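# Align loose board parallel to rail at gauge distance

## Task

Place the loose board so it runs parallel to the fixed rail, with the gap at each end equal to the round gauge's width and nothing left in the gap.

## Robot and tools

Robot: two arms, left_arm (base near y = +0.358 m) and right_arm (base near y = -0.471 m). left_arm has a left hand and right_arm a right hand, mirror images of each other. Each hand has a thumb with two motors plus index, middle, ring and little fingers.

Scene frame: origin at table-top height, midway between the arms. +x points out over the table, +y toward left_arm, +z up. Image left and right do not match arm names. Printed positions can be off by a few centimetres, more at long reach.

Hand point: a spot fixed to the palm, about 0.15 m out from the wrist face. Its +z runs along the straight fingers and +y comes out of the palm. On the right hand +x points across the palm away from the thumb; on the left hand +x points toward the thumb. Straight fingertips reach 0.06-0.07 m past the point and sit 0.06 m behind it (-y). A bracket on the little-finger side of the wrist sticks out and can strike things. With the fingers level, the wrist may hang below the hand point and touch the table first.

The row (28 numbers, each in [-1, 1]), one row covering both arms, in this order: left dx, dy, dz, rx, ry, rz; left thumb_turn, thumb_bend, index, middle, ring, little; left force_limit, speed; then the same 14 for the right arm. Pose numbers are offsets, not poses. They count from that arm's current Hand target, along the Hand target's own axes. 1.0 = 0.6 m of travel or 180 degrees of turn. rx, ry, rz together form a single rotation vector. All six zero re-requests the current Hand target. Finger numbers are absolute positions: -1 open/straight, +1 closed; thumb_turn +1 puts the thumb opposite the fingers. force_limit runs from about 0 N at -1 to 10 N at +1 (15 N for the thumb motors). speed runs from near zero at -1 up to full at +0.48 and above. Blank finger values don't exist: to keep a hand unchanged, resend its last carried-out eight numbers. If no hand row has run yet in this scene, send hand_measured plus hand_force_limit and hand_speed instead. A grip spans objects about 0.035-0.065 m thick, with the thumb turned in. Close slowly (speed about -0.94 or lower) for a gentle grip.

Tools:
- execute_actions(actions, cameras): actions is a list of actions. Each action is up to 15 rows, one row per 1/30 s step; a short action holds its last row. Every row of an action counts from the Hand target at the start of that action, not from the row before it. An empty list returns camera images. cameras: names, ["all"], or [].
- move(target, speed, blend, stop_force, zero, blocking, cameras): target is one 28-number row, or a list of up to 15 rows. Every row is an offset from the Hand targets at the move's start. The hand point travels in a straight line with no collision avoidance. speed is in m/s (0.002-3.6, default 0.25), and turns are limited to twice that in rad/s. blend is a corner radius in m for lists. stop_force is in N (3-120) and ends an arm's path when it feels that much push against its motion; don't trust it with turning or for light, loose objects. zero=true re-zeros first. blocking=false returns early (not allowed with stop_force). The result adds a "move:" line: done, off_target, moving, held or fault, plus limits (paced = pose clipped, held = steps withheld).
- wait(seconds 0-10), stop() to brake a running move, zoom_image(camera, region [x0,y0,x1,y1] pixels, at most 504x504), show_instructions() for the reference pages, zero_wrist_force(arm), finished_scene(scene number 1 or 2), which cannot be undone.

Cameras: cam_head_left, cam_head_right, cam_high, cam_low (896x504), cam_left_wrist, cam_right_wrist (672x504, fisheye).

Results: for each arm, the end_effector_position (m) and quat in the scene frame, plus velocities. Hand target is the last commanded pose, after orientation clipping to within 32 degrees of the measured orientation. The hand often stops short of it; resend the missing distance as an offset. Other lines: joint positions and torques (which include the arm's own weight), Wrist force/torque in end-effector axes (with a peak line), hand_measured, hand_stopped_by (moving, target, force, stalled, fault), hand_load_n (positive when the finger is pushed open), and motor temperatures. Run-type calls also list positions at some steps. Each result ends with the scene number.

Avoid: anything falling off the table, dropping parts, or releasing a moving part. Avoid fast or hard contact with fixed things. An arm is stiff, so aiming even slightly past a firm contact can exceed about 150 N or a joint limit (wrist joints 26.6 N m), and that arm then stops for 10 s. Avoid contact between the two arms or hands. Don't route a path close to an arm's own base. Don't hold heavy loads or keep arms stretched out for long: motors overheat (warning at 70 °C, brakes at 85 °C). To end a press, command the target back past the hand point, without stop_force. A small push may disturb loose objects now and then, so check the final gap before finishing.

Each tool is called after ">>>" by a JSON object that holds its "method" and its "body".

Reference images:

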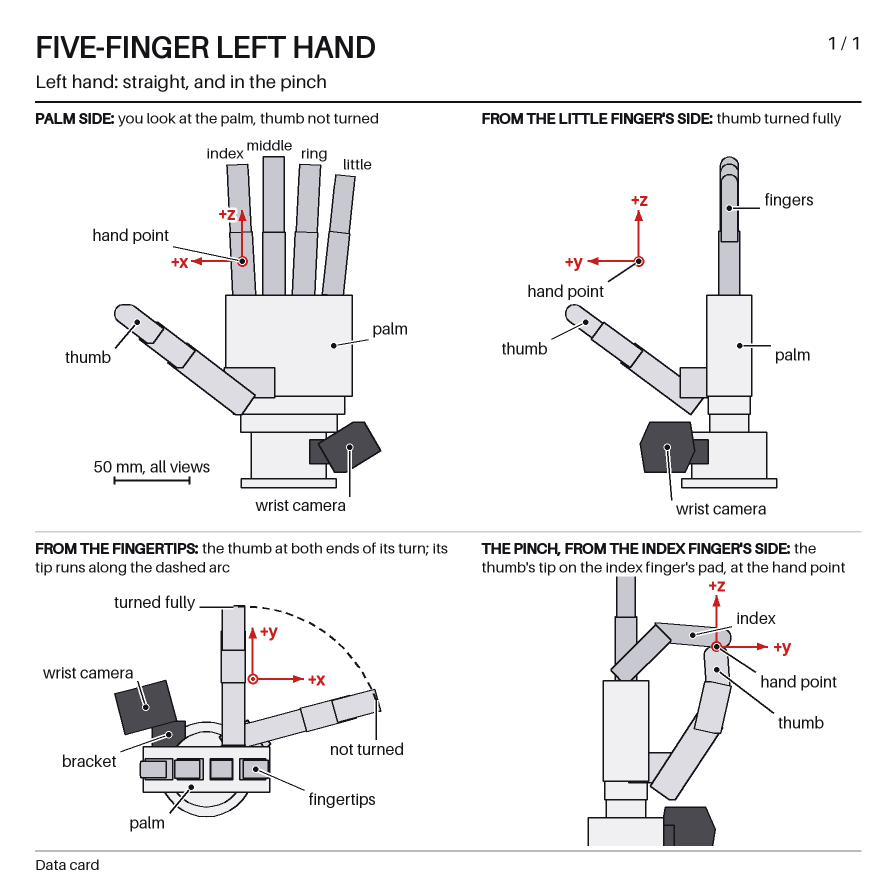

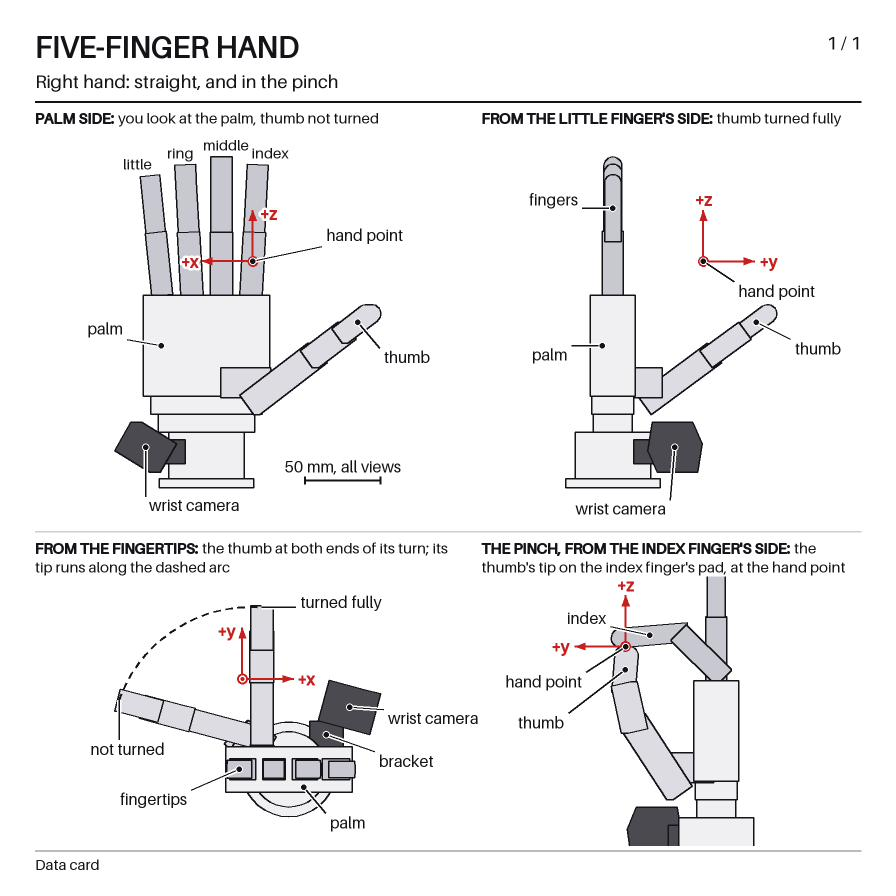

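## Session

>>> {"method": "execute_actions", "body": {"actions": []}}

Scene clock: 0.00 s.
left_arm: end_effector_position=(+0.1851, +0.3409, +0.2709) hand_measured=(-1.000, -1.000, -1.000, -1.000, -1.000, -1.000) hand_load_n=(+0.0, -0.5, +0.0, +0.0, +0.0, +0.0) hand_stopped_by=(target, target, target, target, target, target) hand_force_limit=0.00 hand_speed=-0.80 end_effector_quat_wxyz=(+0.031, +0.322, +0.945, +0.036) | right_arm: end_effector_position=(+0.7062, -0.0305, +0.1060) hand_measured=(-1.000, -1.000, -1.000, -1.000, -1.000, -1.000) hand_load_n=(+0.0, +0.0, +0.0, +0.0, +0.0, +0.0) hand_stopped_by=(target, target, target, target, target, target) hand_force_limit=0.00 hand_speed=-0.80 end_effector_quat_wxyz=(-0.253, +0.658, -0.319, +0.633)
Joint positions: left_arm=[3.423 -1.19 -2.034 1.745 -1.597 -0.658] | right_arm=[0.592 -0.722 1.128 -0.319 2.212 -3.827]
Joint velocities: within noise
Joint torques (N m): no reading
Motor temperatures (°C): left_arm=[29 29 26 33 36 33] | right_arm=[32 26 32 39 39 36]
Wrist force (N): no reading
Wrist torque (N m): no reading
Wrist force, peak (N): no reading
Hand target: left_arm +0.1851, +0.3409, +0.2709; +0.031, +0.322, +0.945, +0.036 | right_arm +0.7062, -0.0305, +0.1060; -0.253, +0.658, -0.319, +0.633

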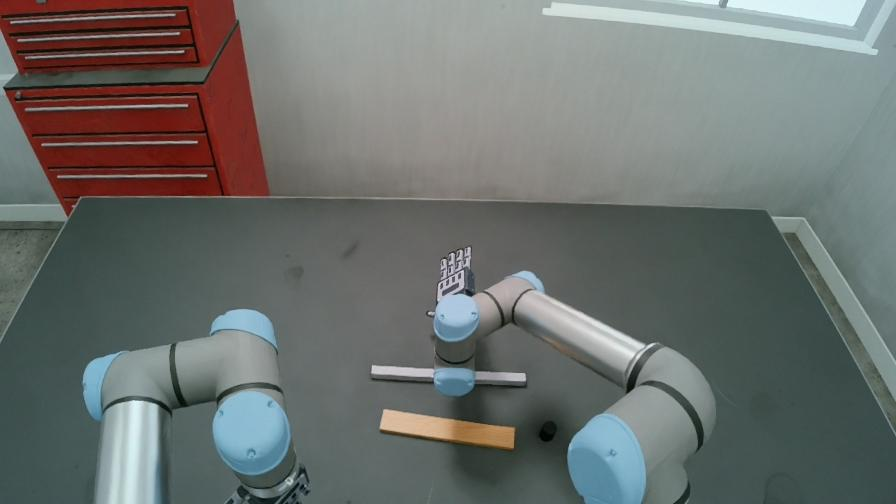

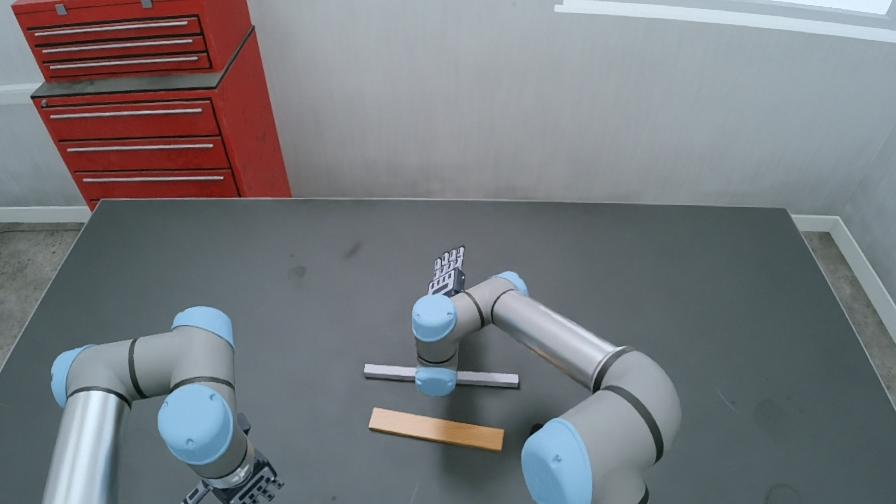

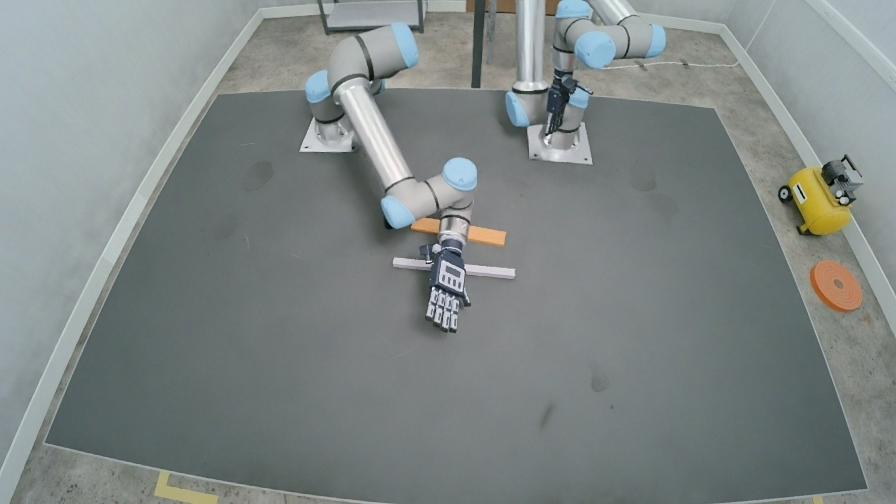

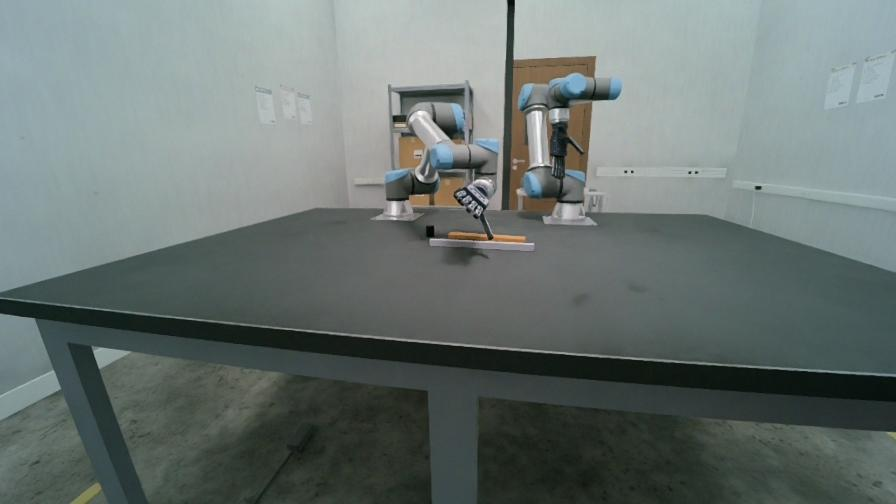

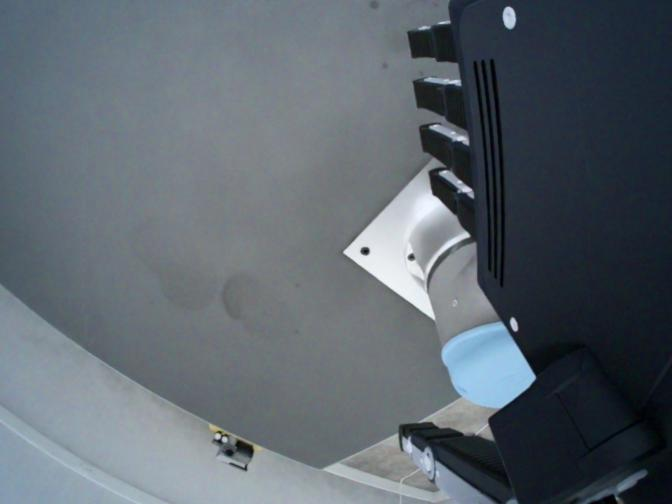

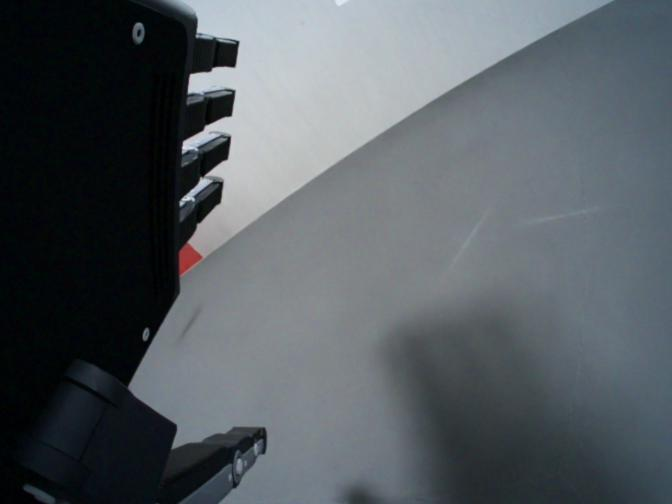

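>>> {"method": "zoom_image", "body": {"camera": "cam_head_left", "region": [340, 340, 600, 480]}}

>>> {"method": "zoom_image", "body": {"camera": "cam_low", "region": [400, 150, 560, 270]}}

>>> {"method": "zoom_image", "body": {"camera": "cam_high", "region": [370, 200, 540, 340]}}

Scaled by 1.938.

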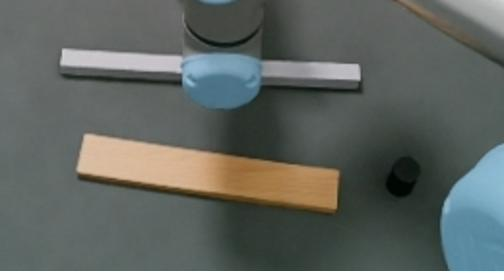

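Scaled by 3.150.

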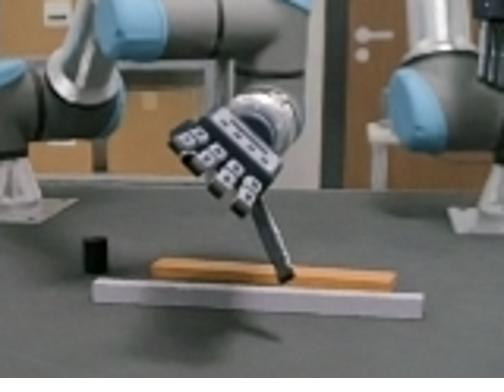

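Scaled by 2.965.

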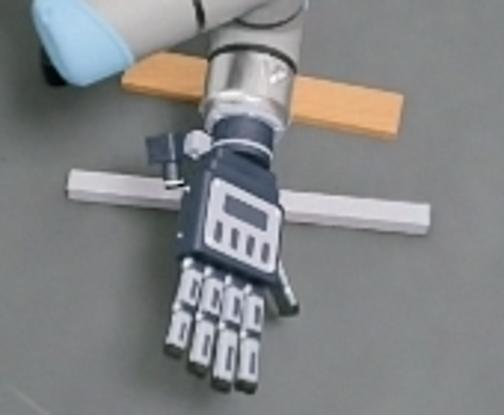

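>>> {"method": "move", "body": {"target": [[0,0,0,0,0,0,-1,-1,-1,-1,-1,-1,0,-0.8,0.168,-0.184,-0.0175,0,0,0,-1,-1,-1,-1,-1,-1,0,-0.8],[0,0,0,0,0,0,-1,-1,-1,-1,-1,-1,0,-0.8,0.959,0.321,-0.130,0,0,0,-1,-1,-1,-1,-1,-1,0,-0.8]], "blend": 0.05, "cameras": ["cam_head_left","cam_head_right","cam_high","cam_low"]}}

Scene clock: 45.53 s.
left_arm: end_effector_position=(+0.1851, +0.3409, +0.2709) hand_measured=(-1.000, -1.000, -1.000, -1.000, -1.000, -1.000) hand_load_n=(+0.0, +0.0, +0.0, +0.0, +0.0, -0.5) hand_stopped_by=(target, target, target, target, target, target) hand_force_limit=0.00 hand_speed=-0.80 end_effector_quat_wxyz=(+0.031, +0.322, +0.945, +0.036) | right_arm: end_effector_position=(+0.6069, -0.5800, +0.3559) hand_measured=(-1.000, -1.000, -1.000, -1.000, -1.000, -1.000) hand_load_n=(+0.0, +0.0, +0.0, +0.0, +0.0, +0.0) hand_stopped_by=(target, target, target, target, target, target) hand_force_limit=0.00 hand_speed=-0.80 end_effector_quat_wxyz=(-0.253, +0.658, -0.319, +0.633) end_effector_velocity=(+0.000, +0.000, -0.001) end_effector_angular_velocity=(+0.001, +0.001, +0.004)
Joint positions: left_arm=[3.423 -1.19 -2.034 1.745 -1.597 -0.658] | right_arm=[-0.508 -1.584 1.71 -0.048 1.115 -3.915]
Joint velocities: left_arm=[within noise] | right_arm=[-0.002 0.001 0.001 0 -0.006 0]
Joint torques (N m): left_arm=[-0.64 0.95 19.98 -2.04 -0.25 0.07] | right_arm=[-5.85 -11.99 -10.8 -3.43 -2.28 2.12]
Wrist force (N): left_arm=[-0.2 -0.1 0.0] | right_arm=[-0.3 0.1 -0.6]
Wrist torque (N m): left_arm=[-0.03 0.03 -0.01] | right_arm=[0.07 0.06 0.04]
Wrist force, peak (N): left_arm=[-0.4 0.3 -0.4] | right_arm=[-1.5 2.0 0.3]
Hand target: left_arm +0.1851, +0.3409, +0.2709; +0.031, +0.322, +0.945, +0.036 | right_arm +0.6069, -0.5800, +0.3558; -0.253, +0.658, -0.319, +0.633
Off the commanded pose: left_arm 0.000 m, 0 deg | right_arm 0.000 m, 0 deg.
move: done
Images, in order (width x height): cam_head_left 896x504, cam_head_right 896x504, cam_high 896x504, cam_low 896x504.

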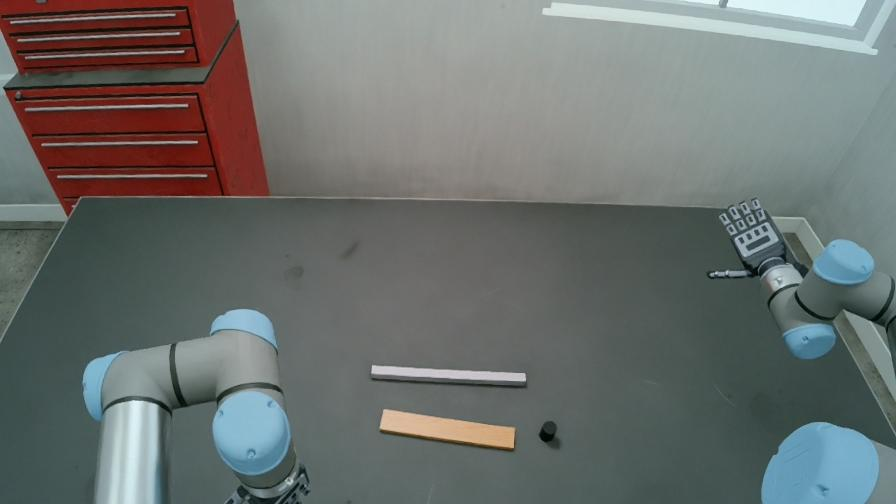

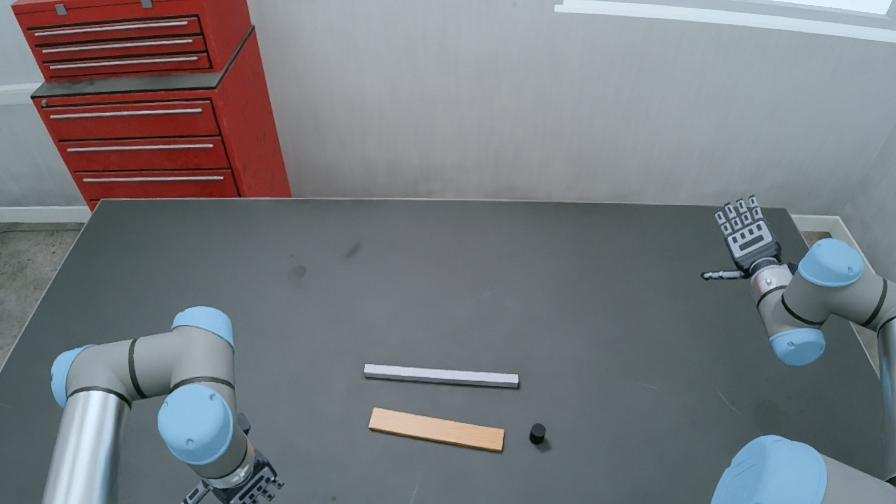

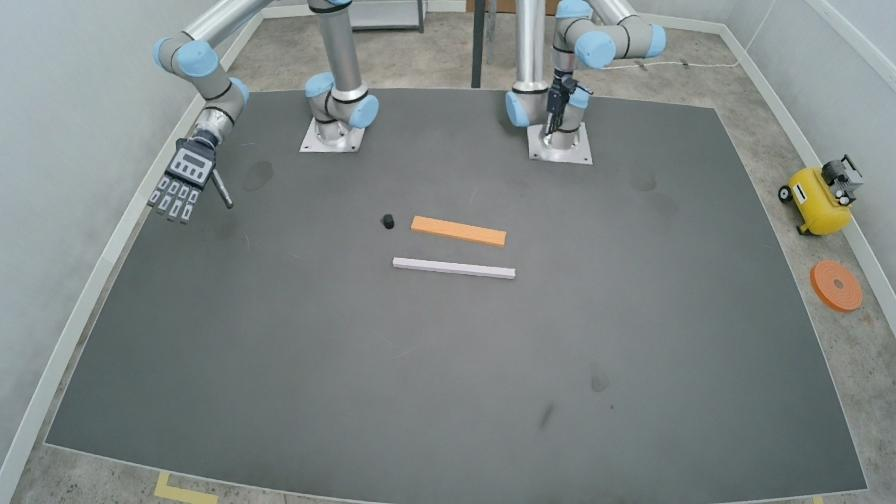

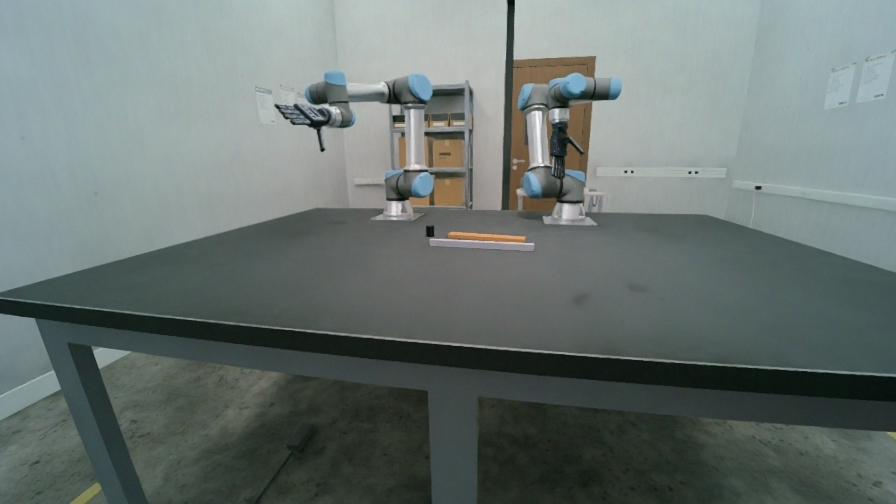

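>>> {"method": "zoom_image", "body": {"camera": "cam_head_left", "region": [360, 350, 580, 470]}}

>>> {"method": "zoom_image", "body": {"camera": "cam_high", "region": [370, 200, 530, 290]}}

>>> {"method": "zoom_image", "body": {"camera": "cam_low", "region": [415, 215, 545, 260]}}

Scaled by 2.291.

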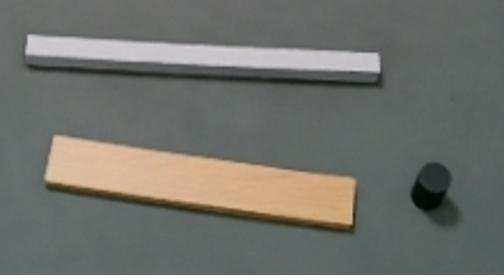

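Scaled by 3.150.

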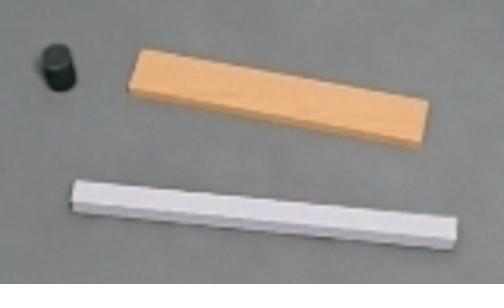

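Scaled by 3.877.

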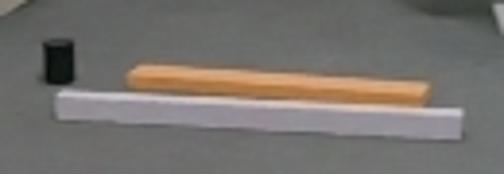

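>>> {"method": "move", "body": {"target": [-0.662,-0.267,-0.05,0.0313,-0.0023,0.2906,-1,-1,-1,-1,-1,-1,0,-0.8,0,0,0,0,0,0,-1,-1,-1,-1,-1,-1,0,-0.8], "cameras": ["all"]}}

Scene clock: 68.37 s.
left_arm: end_effector_position=(+0.3990, -0.0301, +0.3007) hand_measured=(-1.000, -1.000, -1.000, -1.000, -1.000, -1.000) hand_load_n=(+0.0, +0.0, +0.0, +0.0, +0.0, -0.5) hand_stopped_by=(target, target, target, target, target, target) hand_force_limit=0.00 hand_speed=-0.80 end_effector_quat_wxyz=(+0.000, +0.707, +0.707, +0.000) end_effector_velocity=(+0.002, -0.001, +0.000) end_effector_angular_velocity=(-0.003, -0.003, -0.003) | right_arm: end_effector_position=(+0.6069, -0.5800, +0.3558) hand_measured=(-1.000, -1.000, -1.000, -1.000, -1.000, -1.000) hand_load_n=(+0.0, +0.0, +0.0, +0.0, +0.0, +0.0) hand_stopped_by=(target, target, target, target, target, target) hand_force_limit=0.00 hand_speed=-0.80 end_effector_quat_wxyz=(-0.253, +0.658, -0.319, +0.633)
Joint positions: left_arm=[2.54 -2.165 -0.884 1.478 -1.571 -0.629] | right_arm=[-0.508 -1.584 1.71 -0.048 1.115 -3.915]
Joint velocities: left_arm=[0 -0.003 0.006 0.001 0 0.003] | right_arm=[within noise]
Joint torques (N m): left_arm=[9.1 28.23 30.28 -3.14 -2.23 1.46] | right_arm=[-6.78 -12.2 -10.87 -3.75 -2.22 1.78]
Wrist force (N): left_arm=[0.0 0.0 0.1] | right_arm=[-0.2 0.1 -0.3]
Wrist torque (N m): left_arm=[0.00 0.00 -0.01] | right_arm=[0.05 0.06 0.04]
Wrist force, peak (N): left_arm=[-1.2 0.9 -0.2] | right_arm=[-0.5 0.0 -0.6]
Hand target: left_arm +0.3991, -0.0301, +0.3007; +0.000, +0.707, +0.707, +0.000 | right_arm +0.6069, -0.5800, +0.3558; -0.253, +0.658, -0.319, +0.633
Off the commanded pose: left_arm 0.000 m, 0 deg | right_arm 0.000 m, 0 deg.
move: done

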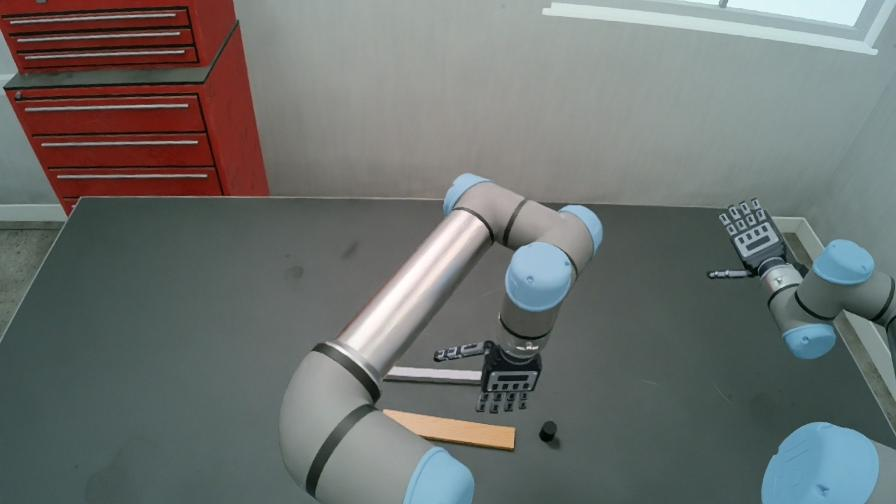

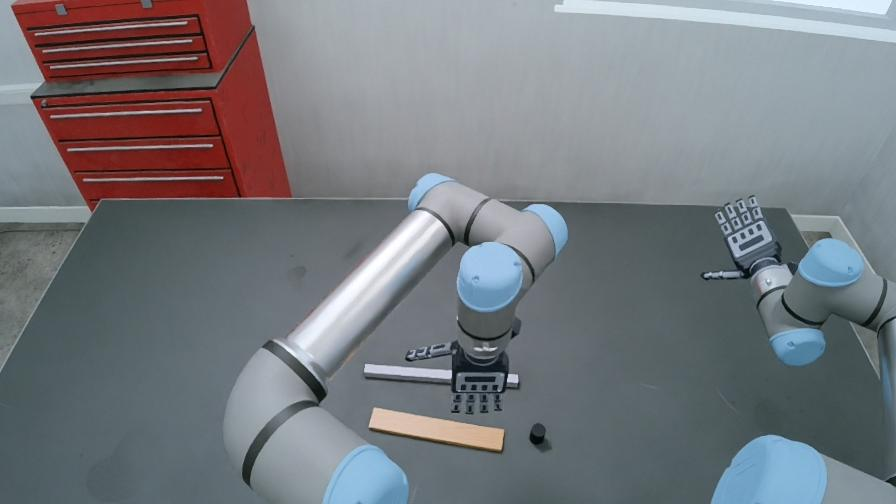

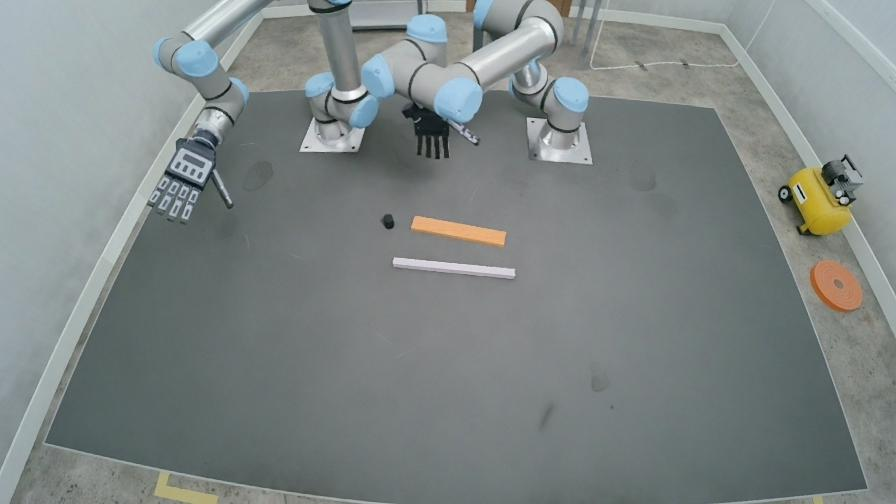

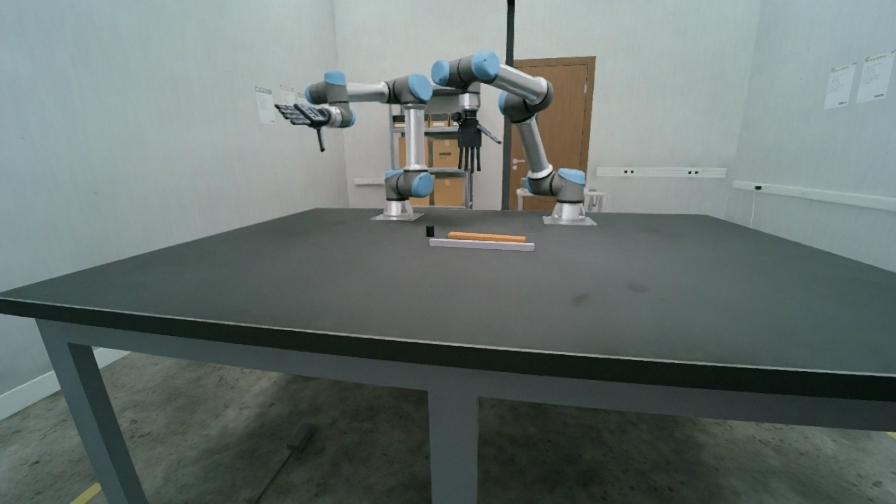

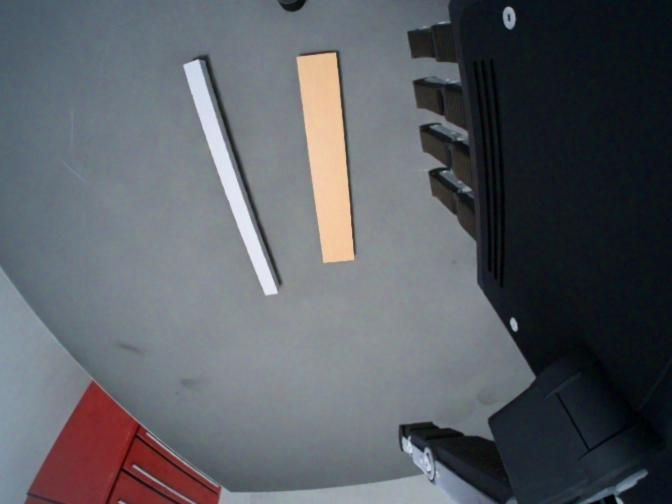

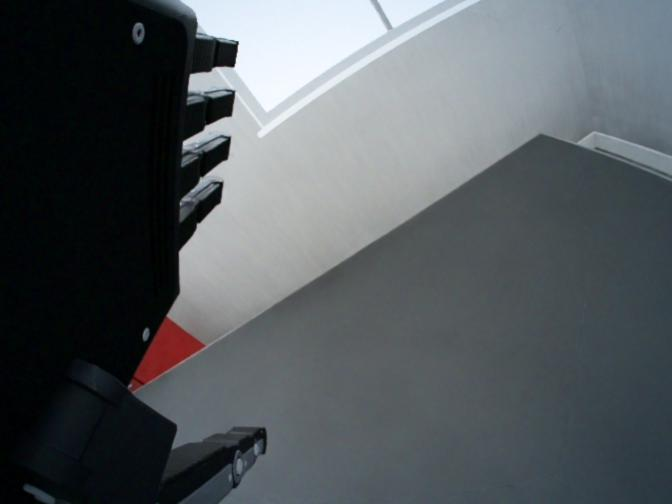

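>>> {"method": "zoom_image", "body": {"camera": "cam_left_wrist", "region": [160, 0, 400, 150]}}

>>> {"method": "zoom_image", "body": {"camera": "cam_left_wrist", "region": [160, 150, 400, 300]}}

>>> {"method": "move", "body": {"target": [0,0.16667,0,0,0,0,-1,-1,-1,-1,-1,-1,0,-0.8,0,0,0,0,0,0,-1,-1,-1,-1,-1,-1,0,-0.8], "cameras": ["cam_left_wrist"]}}

>>> {"method": "zoom_image", "body": {"camera": "cam_left_wrist", "region": [200, 0, 440, 150]}}

>>> {"method": "zoom_image", "body": {"camera": "cam_left_wrist", "region": [200, 150, 440, 300]}}

Scaled by 2.100 from the camera's 672x504 image, which has a finer 960x720 frame.

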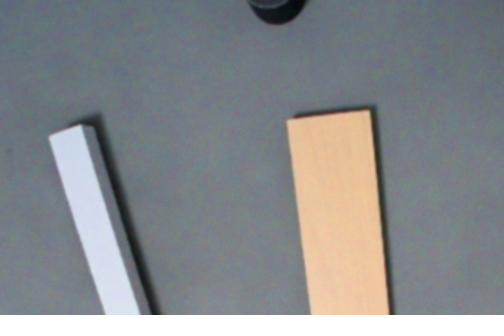

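Scaled by 2.100 from the camera's 672x504 image, which has a finer 960x720 frame.

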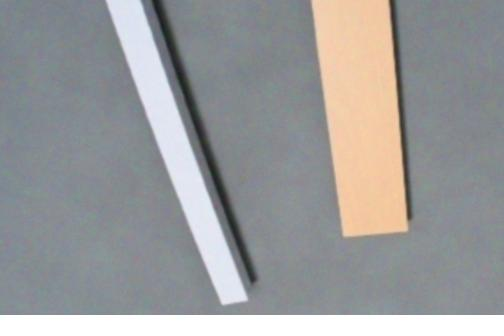

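Scene clock: 82.00 s.
left_arm: end_effector_position=(+0.4990, -0.0302, +0.3008) hand_measured=(-1.000, -1.000, -1.000, -1.000, -1.000, -1.000) hand_load_n=(+0.0, +0.0, +0.0, +0.0, +0.0, +0.0) hand_stopped_by=(target, target, target, target, target, target) hand_force_limit=0.00 hand_speed=-0.80 end_effector_quat_wxyz=(+0.000, +0.707, +0.707, +0.000) | right_arm: end_effector_position=(+0.6069, -0.5800, +0.3558) hand_measured=(-1.000, -1.000, -1.000, -1.000, -1.000, -1.000) hand_load_n=(+0.0, +0.0, +0.0, +0.0, +0.0, +0.0) hand_stopped_by=(target, target, target, target, target, target) hand_force_limit=0.00 hand_speed=-0.80 end_effector_quat_wxyz=(-0.253, +0.658, -0.319, +0.633)
Joint positions: left_arm=[2.637 -2.437 -0.412 1.278 -1.571 -0.531] | right_arm=[-0.508 -1.584 1.71 -0.048 1.115 -3.915]
Joint torques (N m): left_arm=[5.24 38.25 30.54 -2.9 -2.06 1.61] | right_arm=[-7.63 -12.44 -11.73 -3.65 -2.3 1.7]
Wrist force (N): left_arm=[0.1 0.3 0.0] | right_arm=[-0.2 -0.1 -0.4]
Wrist torque (N m): left_arm=[0.07 -0.02 0.00] | right_arm=[0.03 0.05 0.04]
Wrist force, peak (N): left_arm=[0.3 2.2 0.2] | right_arm=[-0.3 0.3 -0.7]
Hand target: left_arm +0.4991, -0.0301, +0.3008; +0.000, +0.707, +0.707, +0.000 | right_arm +0.6069, -0.5800, +0.3558; -0.253, +0.658, -0.319, +0.633
Off the commanded pose: left_arm 0.000 m, 0 deg | right_arm 0.000 m, 0 deg.
move: done
Images, in order (width x height): cam_left_wrist 672x504.

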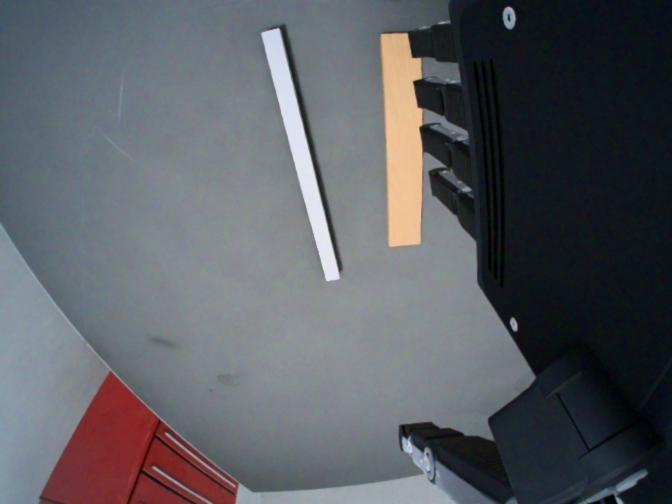

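Scaled by 2.100 from the camera's 672x504 image, which has a finer 960x720 frame.

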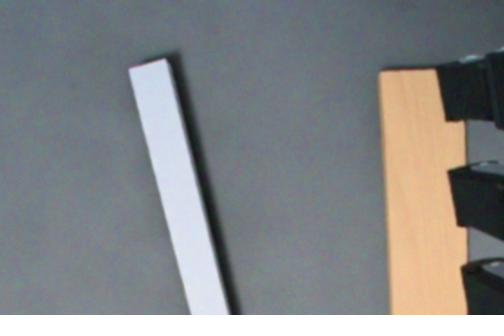

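Scaled by 2.100 from the camera's 672x504 image, which has a finer 960x720 frame.

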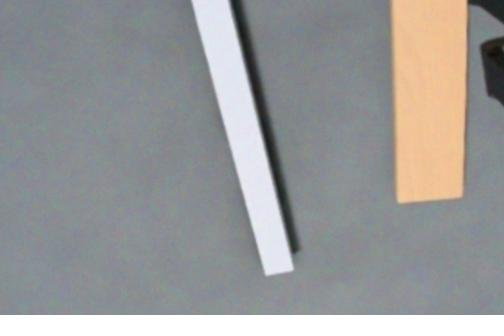

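>>> {"method": "move", "body": {"target": [-0.1333,-0.0833,0,0,0,0,-1,-1,-1,-1,-1,-1,0,-0.8,0,0,0,0,0,0,-1,-1,-1,-1,-1,-1,0,-0.8], "cameras": ["cam_left_wrist"]}}

>>> {"method": "zoom_image", "body": {"camera": "cam_left_wrist", "region": [200, 0, 440, 150]}}

>>> {"method": "zoom_image", "body": {"camera": "cam_left_wrist", "region": [200, 150, 440, 300]}}

>>> {"method": "zoom_image", "body": {"camera": "cam_left_wrist", "region": [200, 300, 440, 450]}}

>>> {"method": "move", "body": {"target": [0,0,0.15,0,0,0,-1,-1,-1,-1,-1,-1,0,-0.8,0,0,0,0,0,0,-1,-1,-1,-1,-1,-1,0,-0.8], "cameras": ["cam_left_wrist"]}}

>>> {"method": "zoom_image", "body": {"camera": "cam_left_wrist", "region": [200, 0, 440, 150]}}

>>> {"method": "zoom_image", "body": {"camera": "cam_left_wrist", "region": [200, 150, 440, 300]}}

>>> {"method": "zoom_image", "body": {"camera": "cam_left_wrist", "region": [200, 300, 440, 450]}}

Scene clock: 105.40 s.
left_arm: end_effector_position=(+0.4485, -0.1092, +0.3002) hand_measured=(-1.000, -1.000, -1.000, -1.000, -1.000, -1.000) hand_load_n=(+0.0, -0.5, +0.0, +0.0, +0.0, +0.0) hand_stopped_by=(target, target, target, target, target, target) hand_force_limit=0.00 hand_speed=-0.80 end_effector_quat_wxyz=(+0.009, +0.709, +0.705, +0.000) | right_arm: end_effector_position=(+0.6069, -0.5800, +0.3558) hand_measured=(-1.000, -1.000, -1.000, -1.000, -1.000, -1.000) hand_load_n=(+0.0, +0.0, +0.0, -0.5, +0.0, +0.0) hand_stopped_by=(target, target, target, target, target, target) hand_force_limit=0.00 hand_speed=-0.80 end_effector_quat_wxyz=(-0.253, +0.658, -0.319, +0.633)
Joint positions: left_arm=[2.484 -2.628 -0.035 1.111 -1.57 -0.678] | right_arm=[-0.508 -1.584 1.71 -0.048 1.115 -3.915]
Joint torques (N m): left_arm=[-11.04 40.56 22.4 -4.65 1.46 -1.35] | right_arm=[-7.08 -12.06 -11.39 -3.5 -2.14 1.37]
Wrist force (N): left_arm=[0.0 0.1 0.2] | right_arm=[-0.2 -0.1 -0.5]
Wrist torque (N m): left_arm=[0.01 -0.02 -0.05] | right_arm=[0.03 0.06 0.04]
Wrist force, peak (N): left_arm=[1.7 1.5 -0.3] | right_arm=[-0.4 0.0 -0.8]
Hand target: left_arm +0.4491, -0.1101, +0.3007; +0.000, +0.707, +0.707, +0.000 | right_arm +0.6069, -0.5800, +0.3558; -0.253, +0.658, -0.319, +0.633
Off the commanded pose: left_arm 0.001 m, 1 deg | right_arm 0.000 m, 0 deg.
elbow stopped short (left arm): the move would have taken joint 3 (elbow) straighter than the controller allows.
move: done
Images, in order (width x height): cam_left_wrist 672x504.

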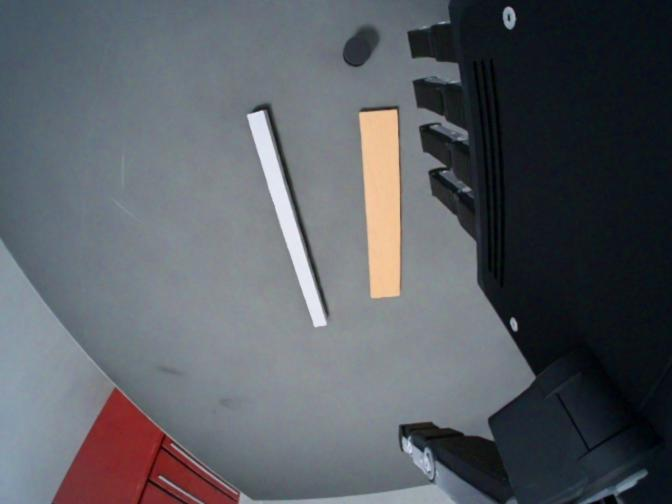

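Scaled by 2.100 from the camera's 672x504 image, which has a finer 960x720 frame.

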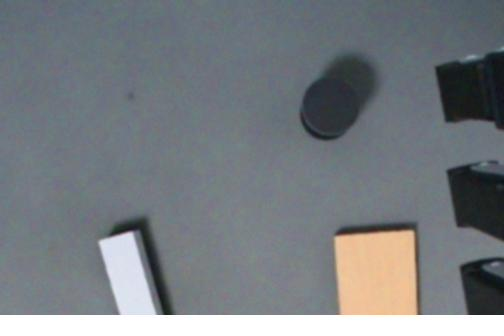

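Scaled by 2.100 from the camera's 672x504 image, which has a finer 960x720 frame.

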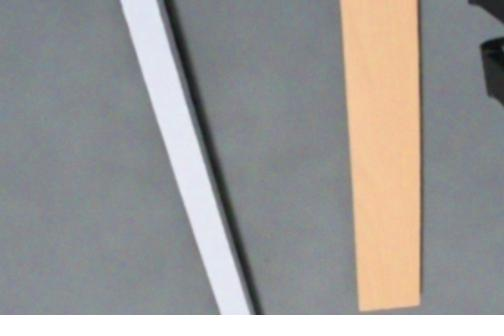

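Scaled by 2.100 from the camera's 672x504 image, which has a finer 960x720 frame.

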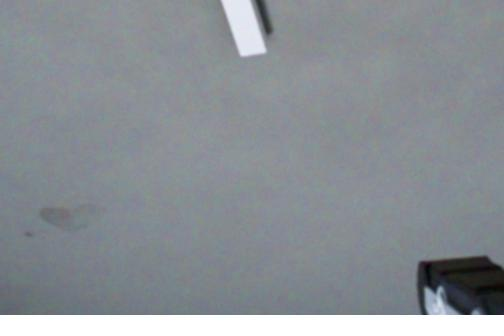

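Scene clock: 106.30 s.
left_arm: end_effector_position=(+0.4491, -0.1101, +0.2108) hand_measured=(-1.000, -1.000, -1.000, -1.000, -1.000, -1.000) hand_load_n=(+0.0, -0.5, +0.0, +0.0, +0.0, +0.0) hand_stopped_by=(target, target, target, target, target, target) hand_force_limit=0.00 hand_speed=-0.80 end_effector_quat_wxyz=(+0.000, +0.707, +0.707, +0.000) | right_arm: end_effector_position=(+0.6069, -0.5800, +0.3558) hand_measured=(-1.000, -1.000, -1.000, -1.000, -1.000, -1.000) hand_load_n=(+0.0, +0.0, +0.0, +0.0, +0.0, +0.0) hand_stopped_by=(target, target, target, target, target, target) hand_force_limit=0.00 hand_speed=-0.80 end_effector_quat_wxyz=(-0.253, +0.658, -0.319, +0.633)
Joint positions: left_arm=[2.483 -2.475 -0.576 1.48 -1.571 -0.685] | right_arm=[-0.508 -1.584 1.71 -0.048 1.115 -3.915]
Joint torques (N m): left_arm=[10.22 42.69 6.59 0.33 -1.85 -1.03] | right_arm=[-7.13 -11.93 -11.17 -3.68 -2.25 1.38]
Wrist force (N): left_arm=[-0.1 0.0 0.0] | right_arm=[-0.3 0.3 -0.4]
Wrist torque (N m): left_arm=[0.01 -0.01 0.05] | right_arm=[0.08 0.06 0.04]
Wrist force, peak (N): left_arm=[-0.2 0.1 2.0] | right_arm=[-0.4 0.2 -0.5]
Hand target: left_arm +0.4491, -0.1100, +0.2107; +0.000, +0.707, +0.707, +0.000 | right_arm +0.6069, -0.5800, +0.3558; -0.253, +0.658, -0.319, +0.633
Off the commanded pose: left_arm 0.000 m, 0 deg | right_arm 0.000 m, 0 deg.
move: done
Images, in order (width x height): cam_left_wrist 672x504.

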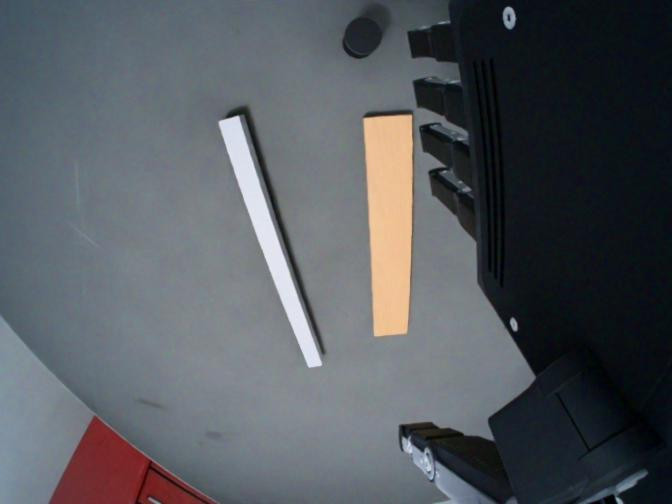

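Scaled by 2.100 from the camera's 672x504 image, which has a finer 960x720 frame.

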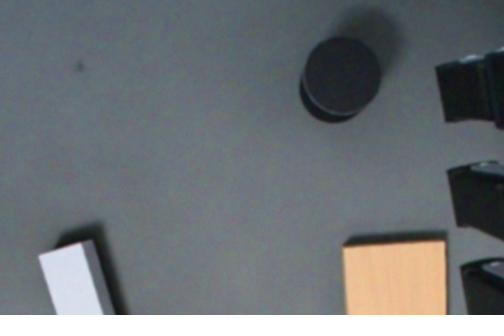

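Scaled by 2.100 from the camera's 672x504 image, which has a finer 960x720 frame.

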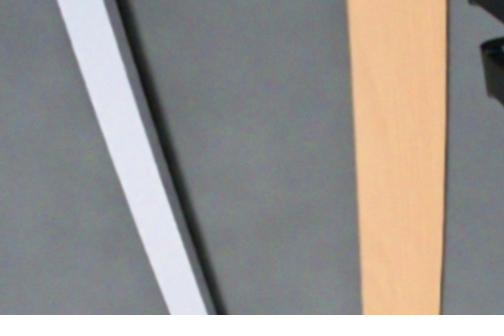

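Scaled by 2.100 from the camera's 672x504 image, which has a finer 960x720 frame.

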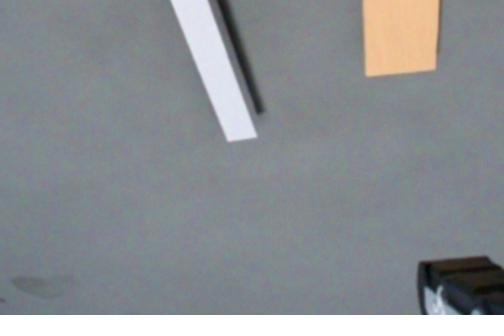

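>>> {"method": "move", "body": {"target": [0.5167,-0.0833,-0.0833,0,0,0,-1,-1,-1,-1,-1,-1,0,-0.8,-0.104,-0.0556,-0.2689,0.2342,-0.5461,-0.6021,-1,-1,-1,-1,-1,-1,0,-0.8], "speed": 0.4, "cameras": ["cam_head_left","cam_high","cam_right_wrist"]}}

Scene clock: 215.60 s.
left_arm: end_effector_position=(+0.3992, +0.2000, +0.2608) hand_measured=(-1.000, -1.000, -1.000, -1.000, -1.000, -1.000) hand_load_n=(+0.0, +0.0, +0.0, +0.0, +0.0, +0.0) hand_stopped_by=(target, target, target, target, target, target) hand_force_limit=0.00 hand_speed=-0.80 end_effector_quat_wxyz=(+0.000, +0.707, +0.707, +0.000) | right_arm: end_effector_position=(+0.4502, -0.4995, +0.3499) hand_measured=(-1.000, -1.000, -1.000, -1.000, -1.000, -1.000) hand_load_n=(+0.0, +0.0, +0.0, +0.0, +0.0, +0.0) hand_stopped_by=(target, target, target, target, target, target) hand_force_limit=0.00 hand_speed=-0.80 end_effector_quat_wxyz=(+0.030, +0.777, +0.626, -0.048)
Joint positions: left_arm=[3.016 -1.778 -1.536 1.744 -1.571 -0.153] | right_arm=[-0.196 -1.273 1.208 1.65 1.684 -6.284]
Joint torques (N m): left_arm=[-3.27 13.32 30.74 -4.69 1.09 0.82] | right_arm=[3.07 -45.9 -9.33 -0.16 0.52 2.02]
Wrist force (N): left_arm=[0.2 0.0 -0.2] | right_arm=[0.4 -2.3 1.1]
Wrist torque (N m): left_arm=[0.00 -0.03 0.09] | right_arm=[-0.23 0.01 -0.03]
Wrist force, peak (N): left_arm=[-0.8 0.3 0.1] | right_arm=[1.0 -2.5 1.2]
Hand target: left_arm +0.3992, +0.2000, +0.2608; +0.000, +0.707, +0.707, +0.000 | right_arm +0.4500, -0.5002, +0.3499; +0.000, +0.707, +0.707, +0.000
Off the commanded pose: left_arm 0.000 m, 0 deg | right_arm 0.001 m, 14 deg.
joint sent to its limit (right arm) — joint 6 (wrist 3), lower limit. The joint targets are off in orientation, not in position.
move: off_target (right_arm)
Images, in order (width x height): cam_head_left 896x504, cam_high 896x504, cam_right_wrist 672x504.

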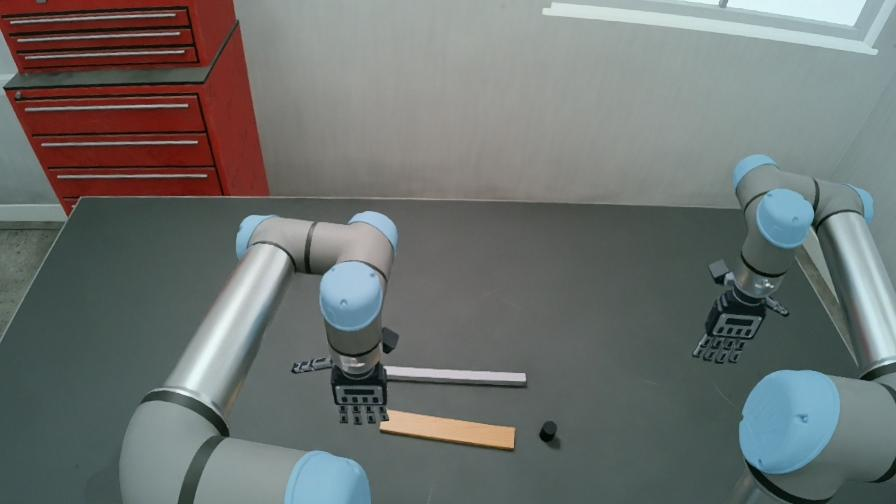

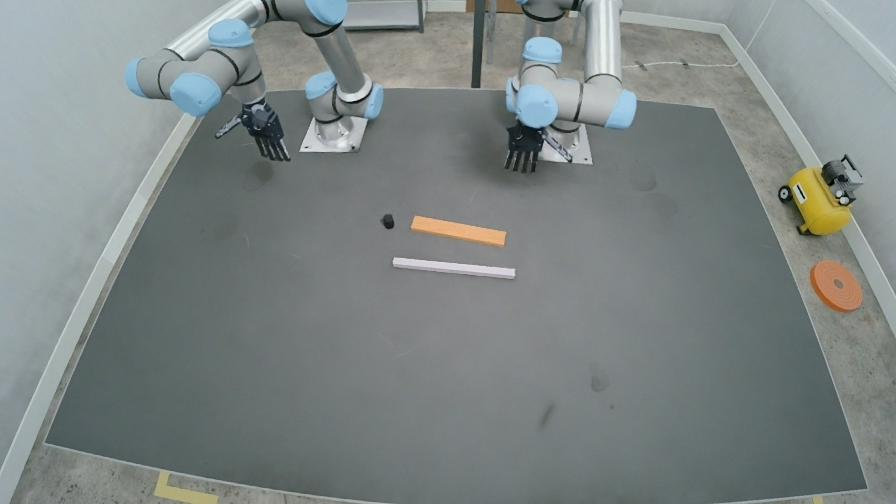

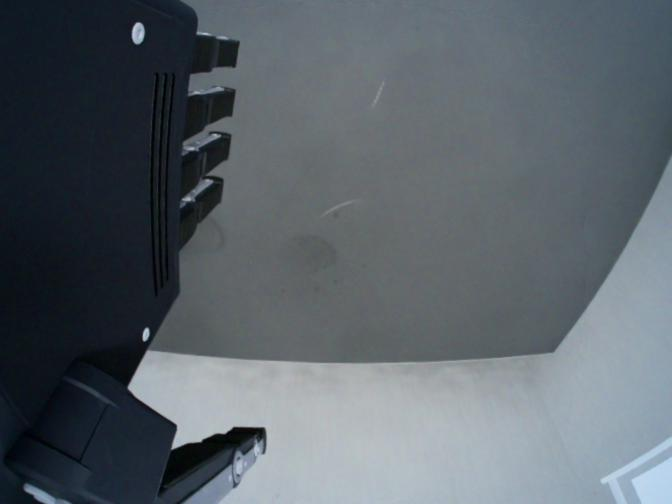

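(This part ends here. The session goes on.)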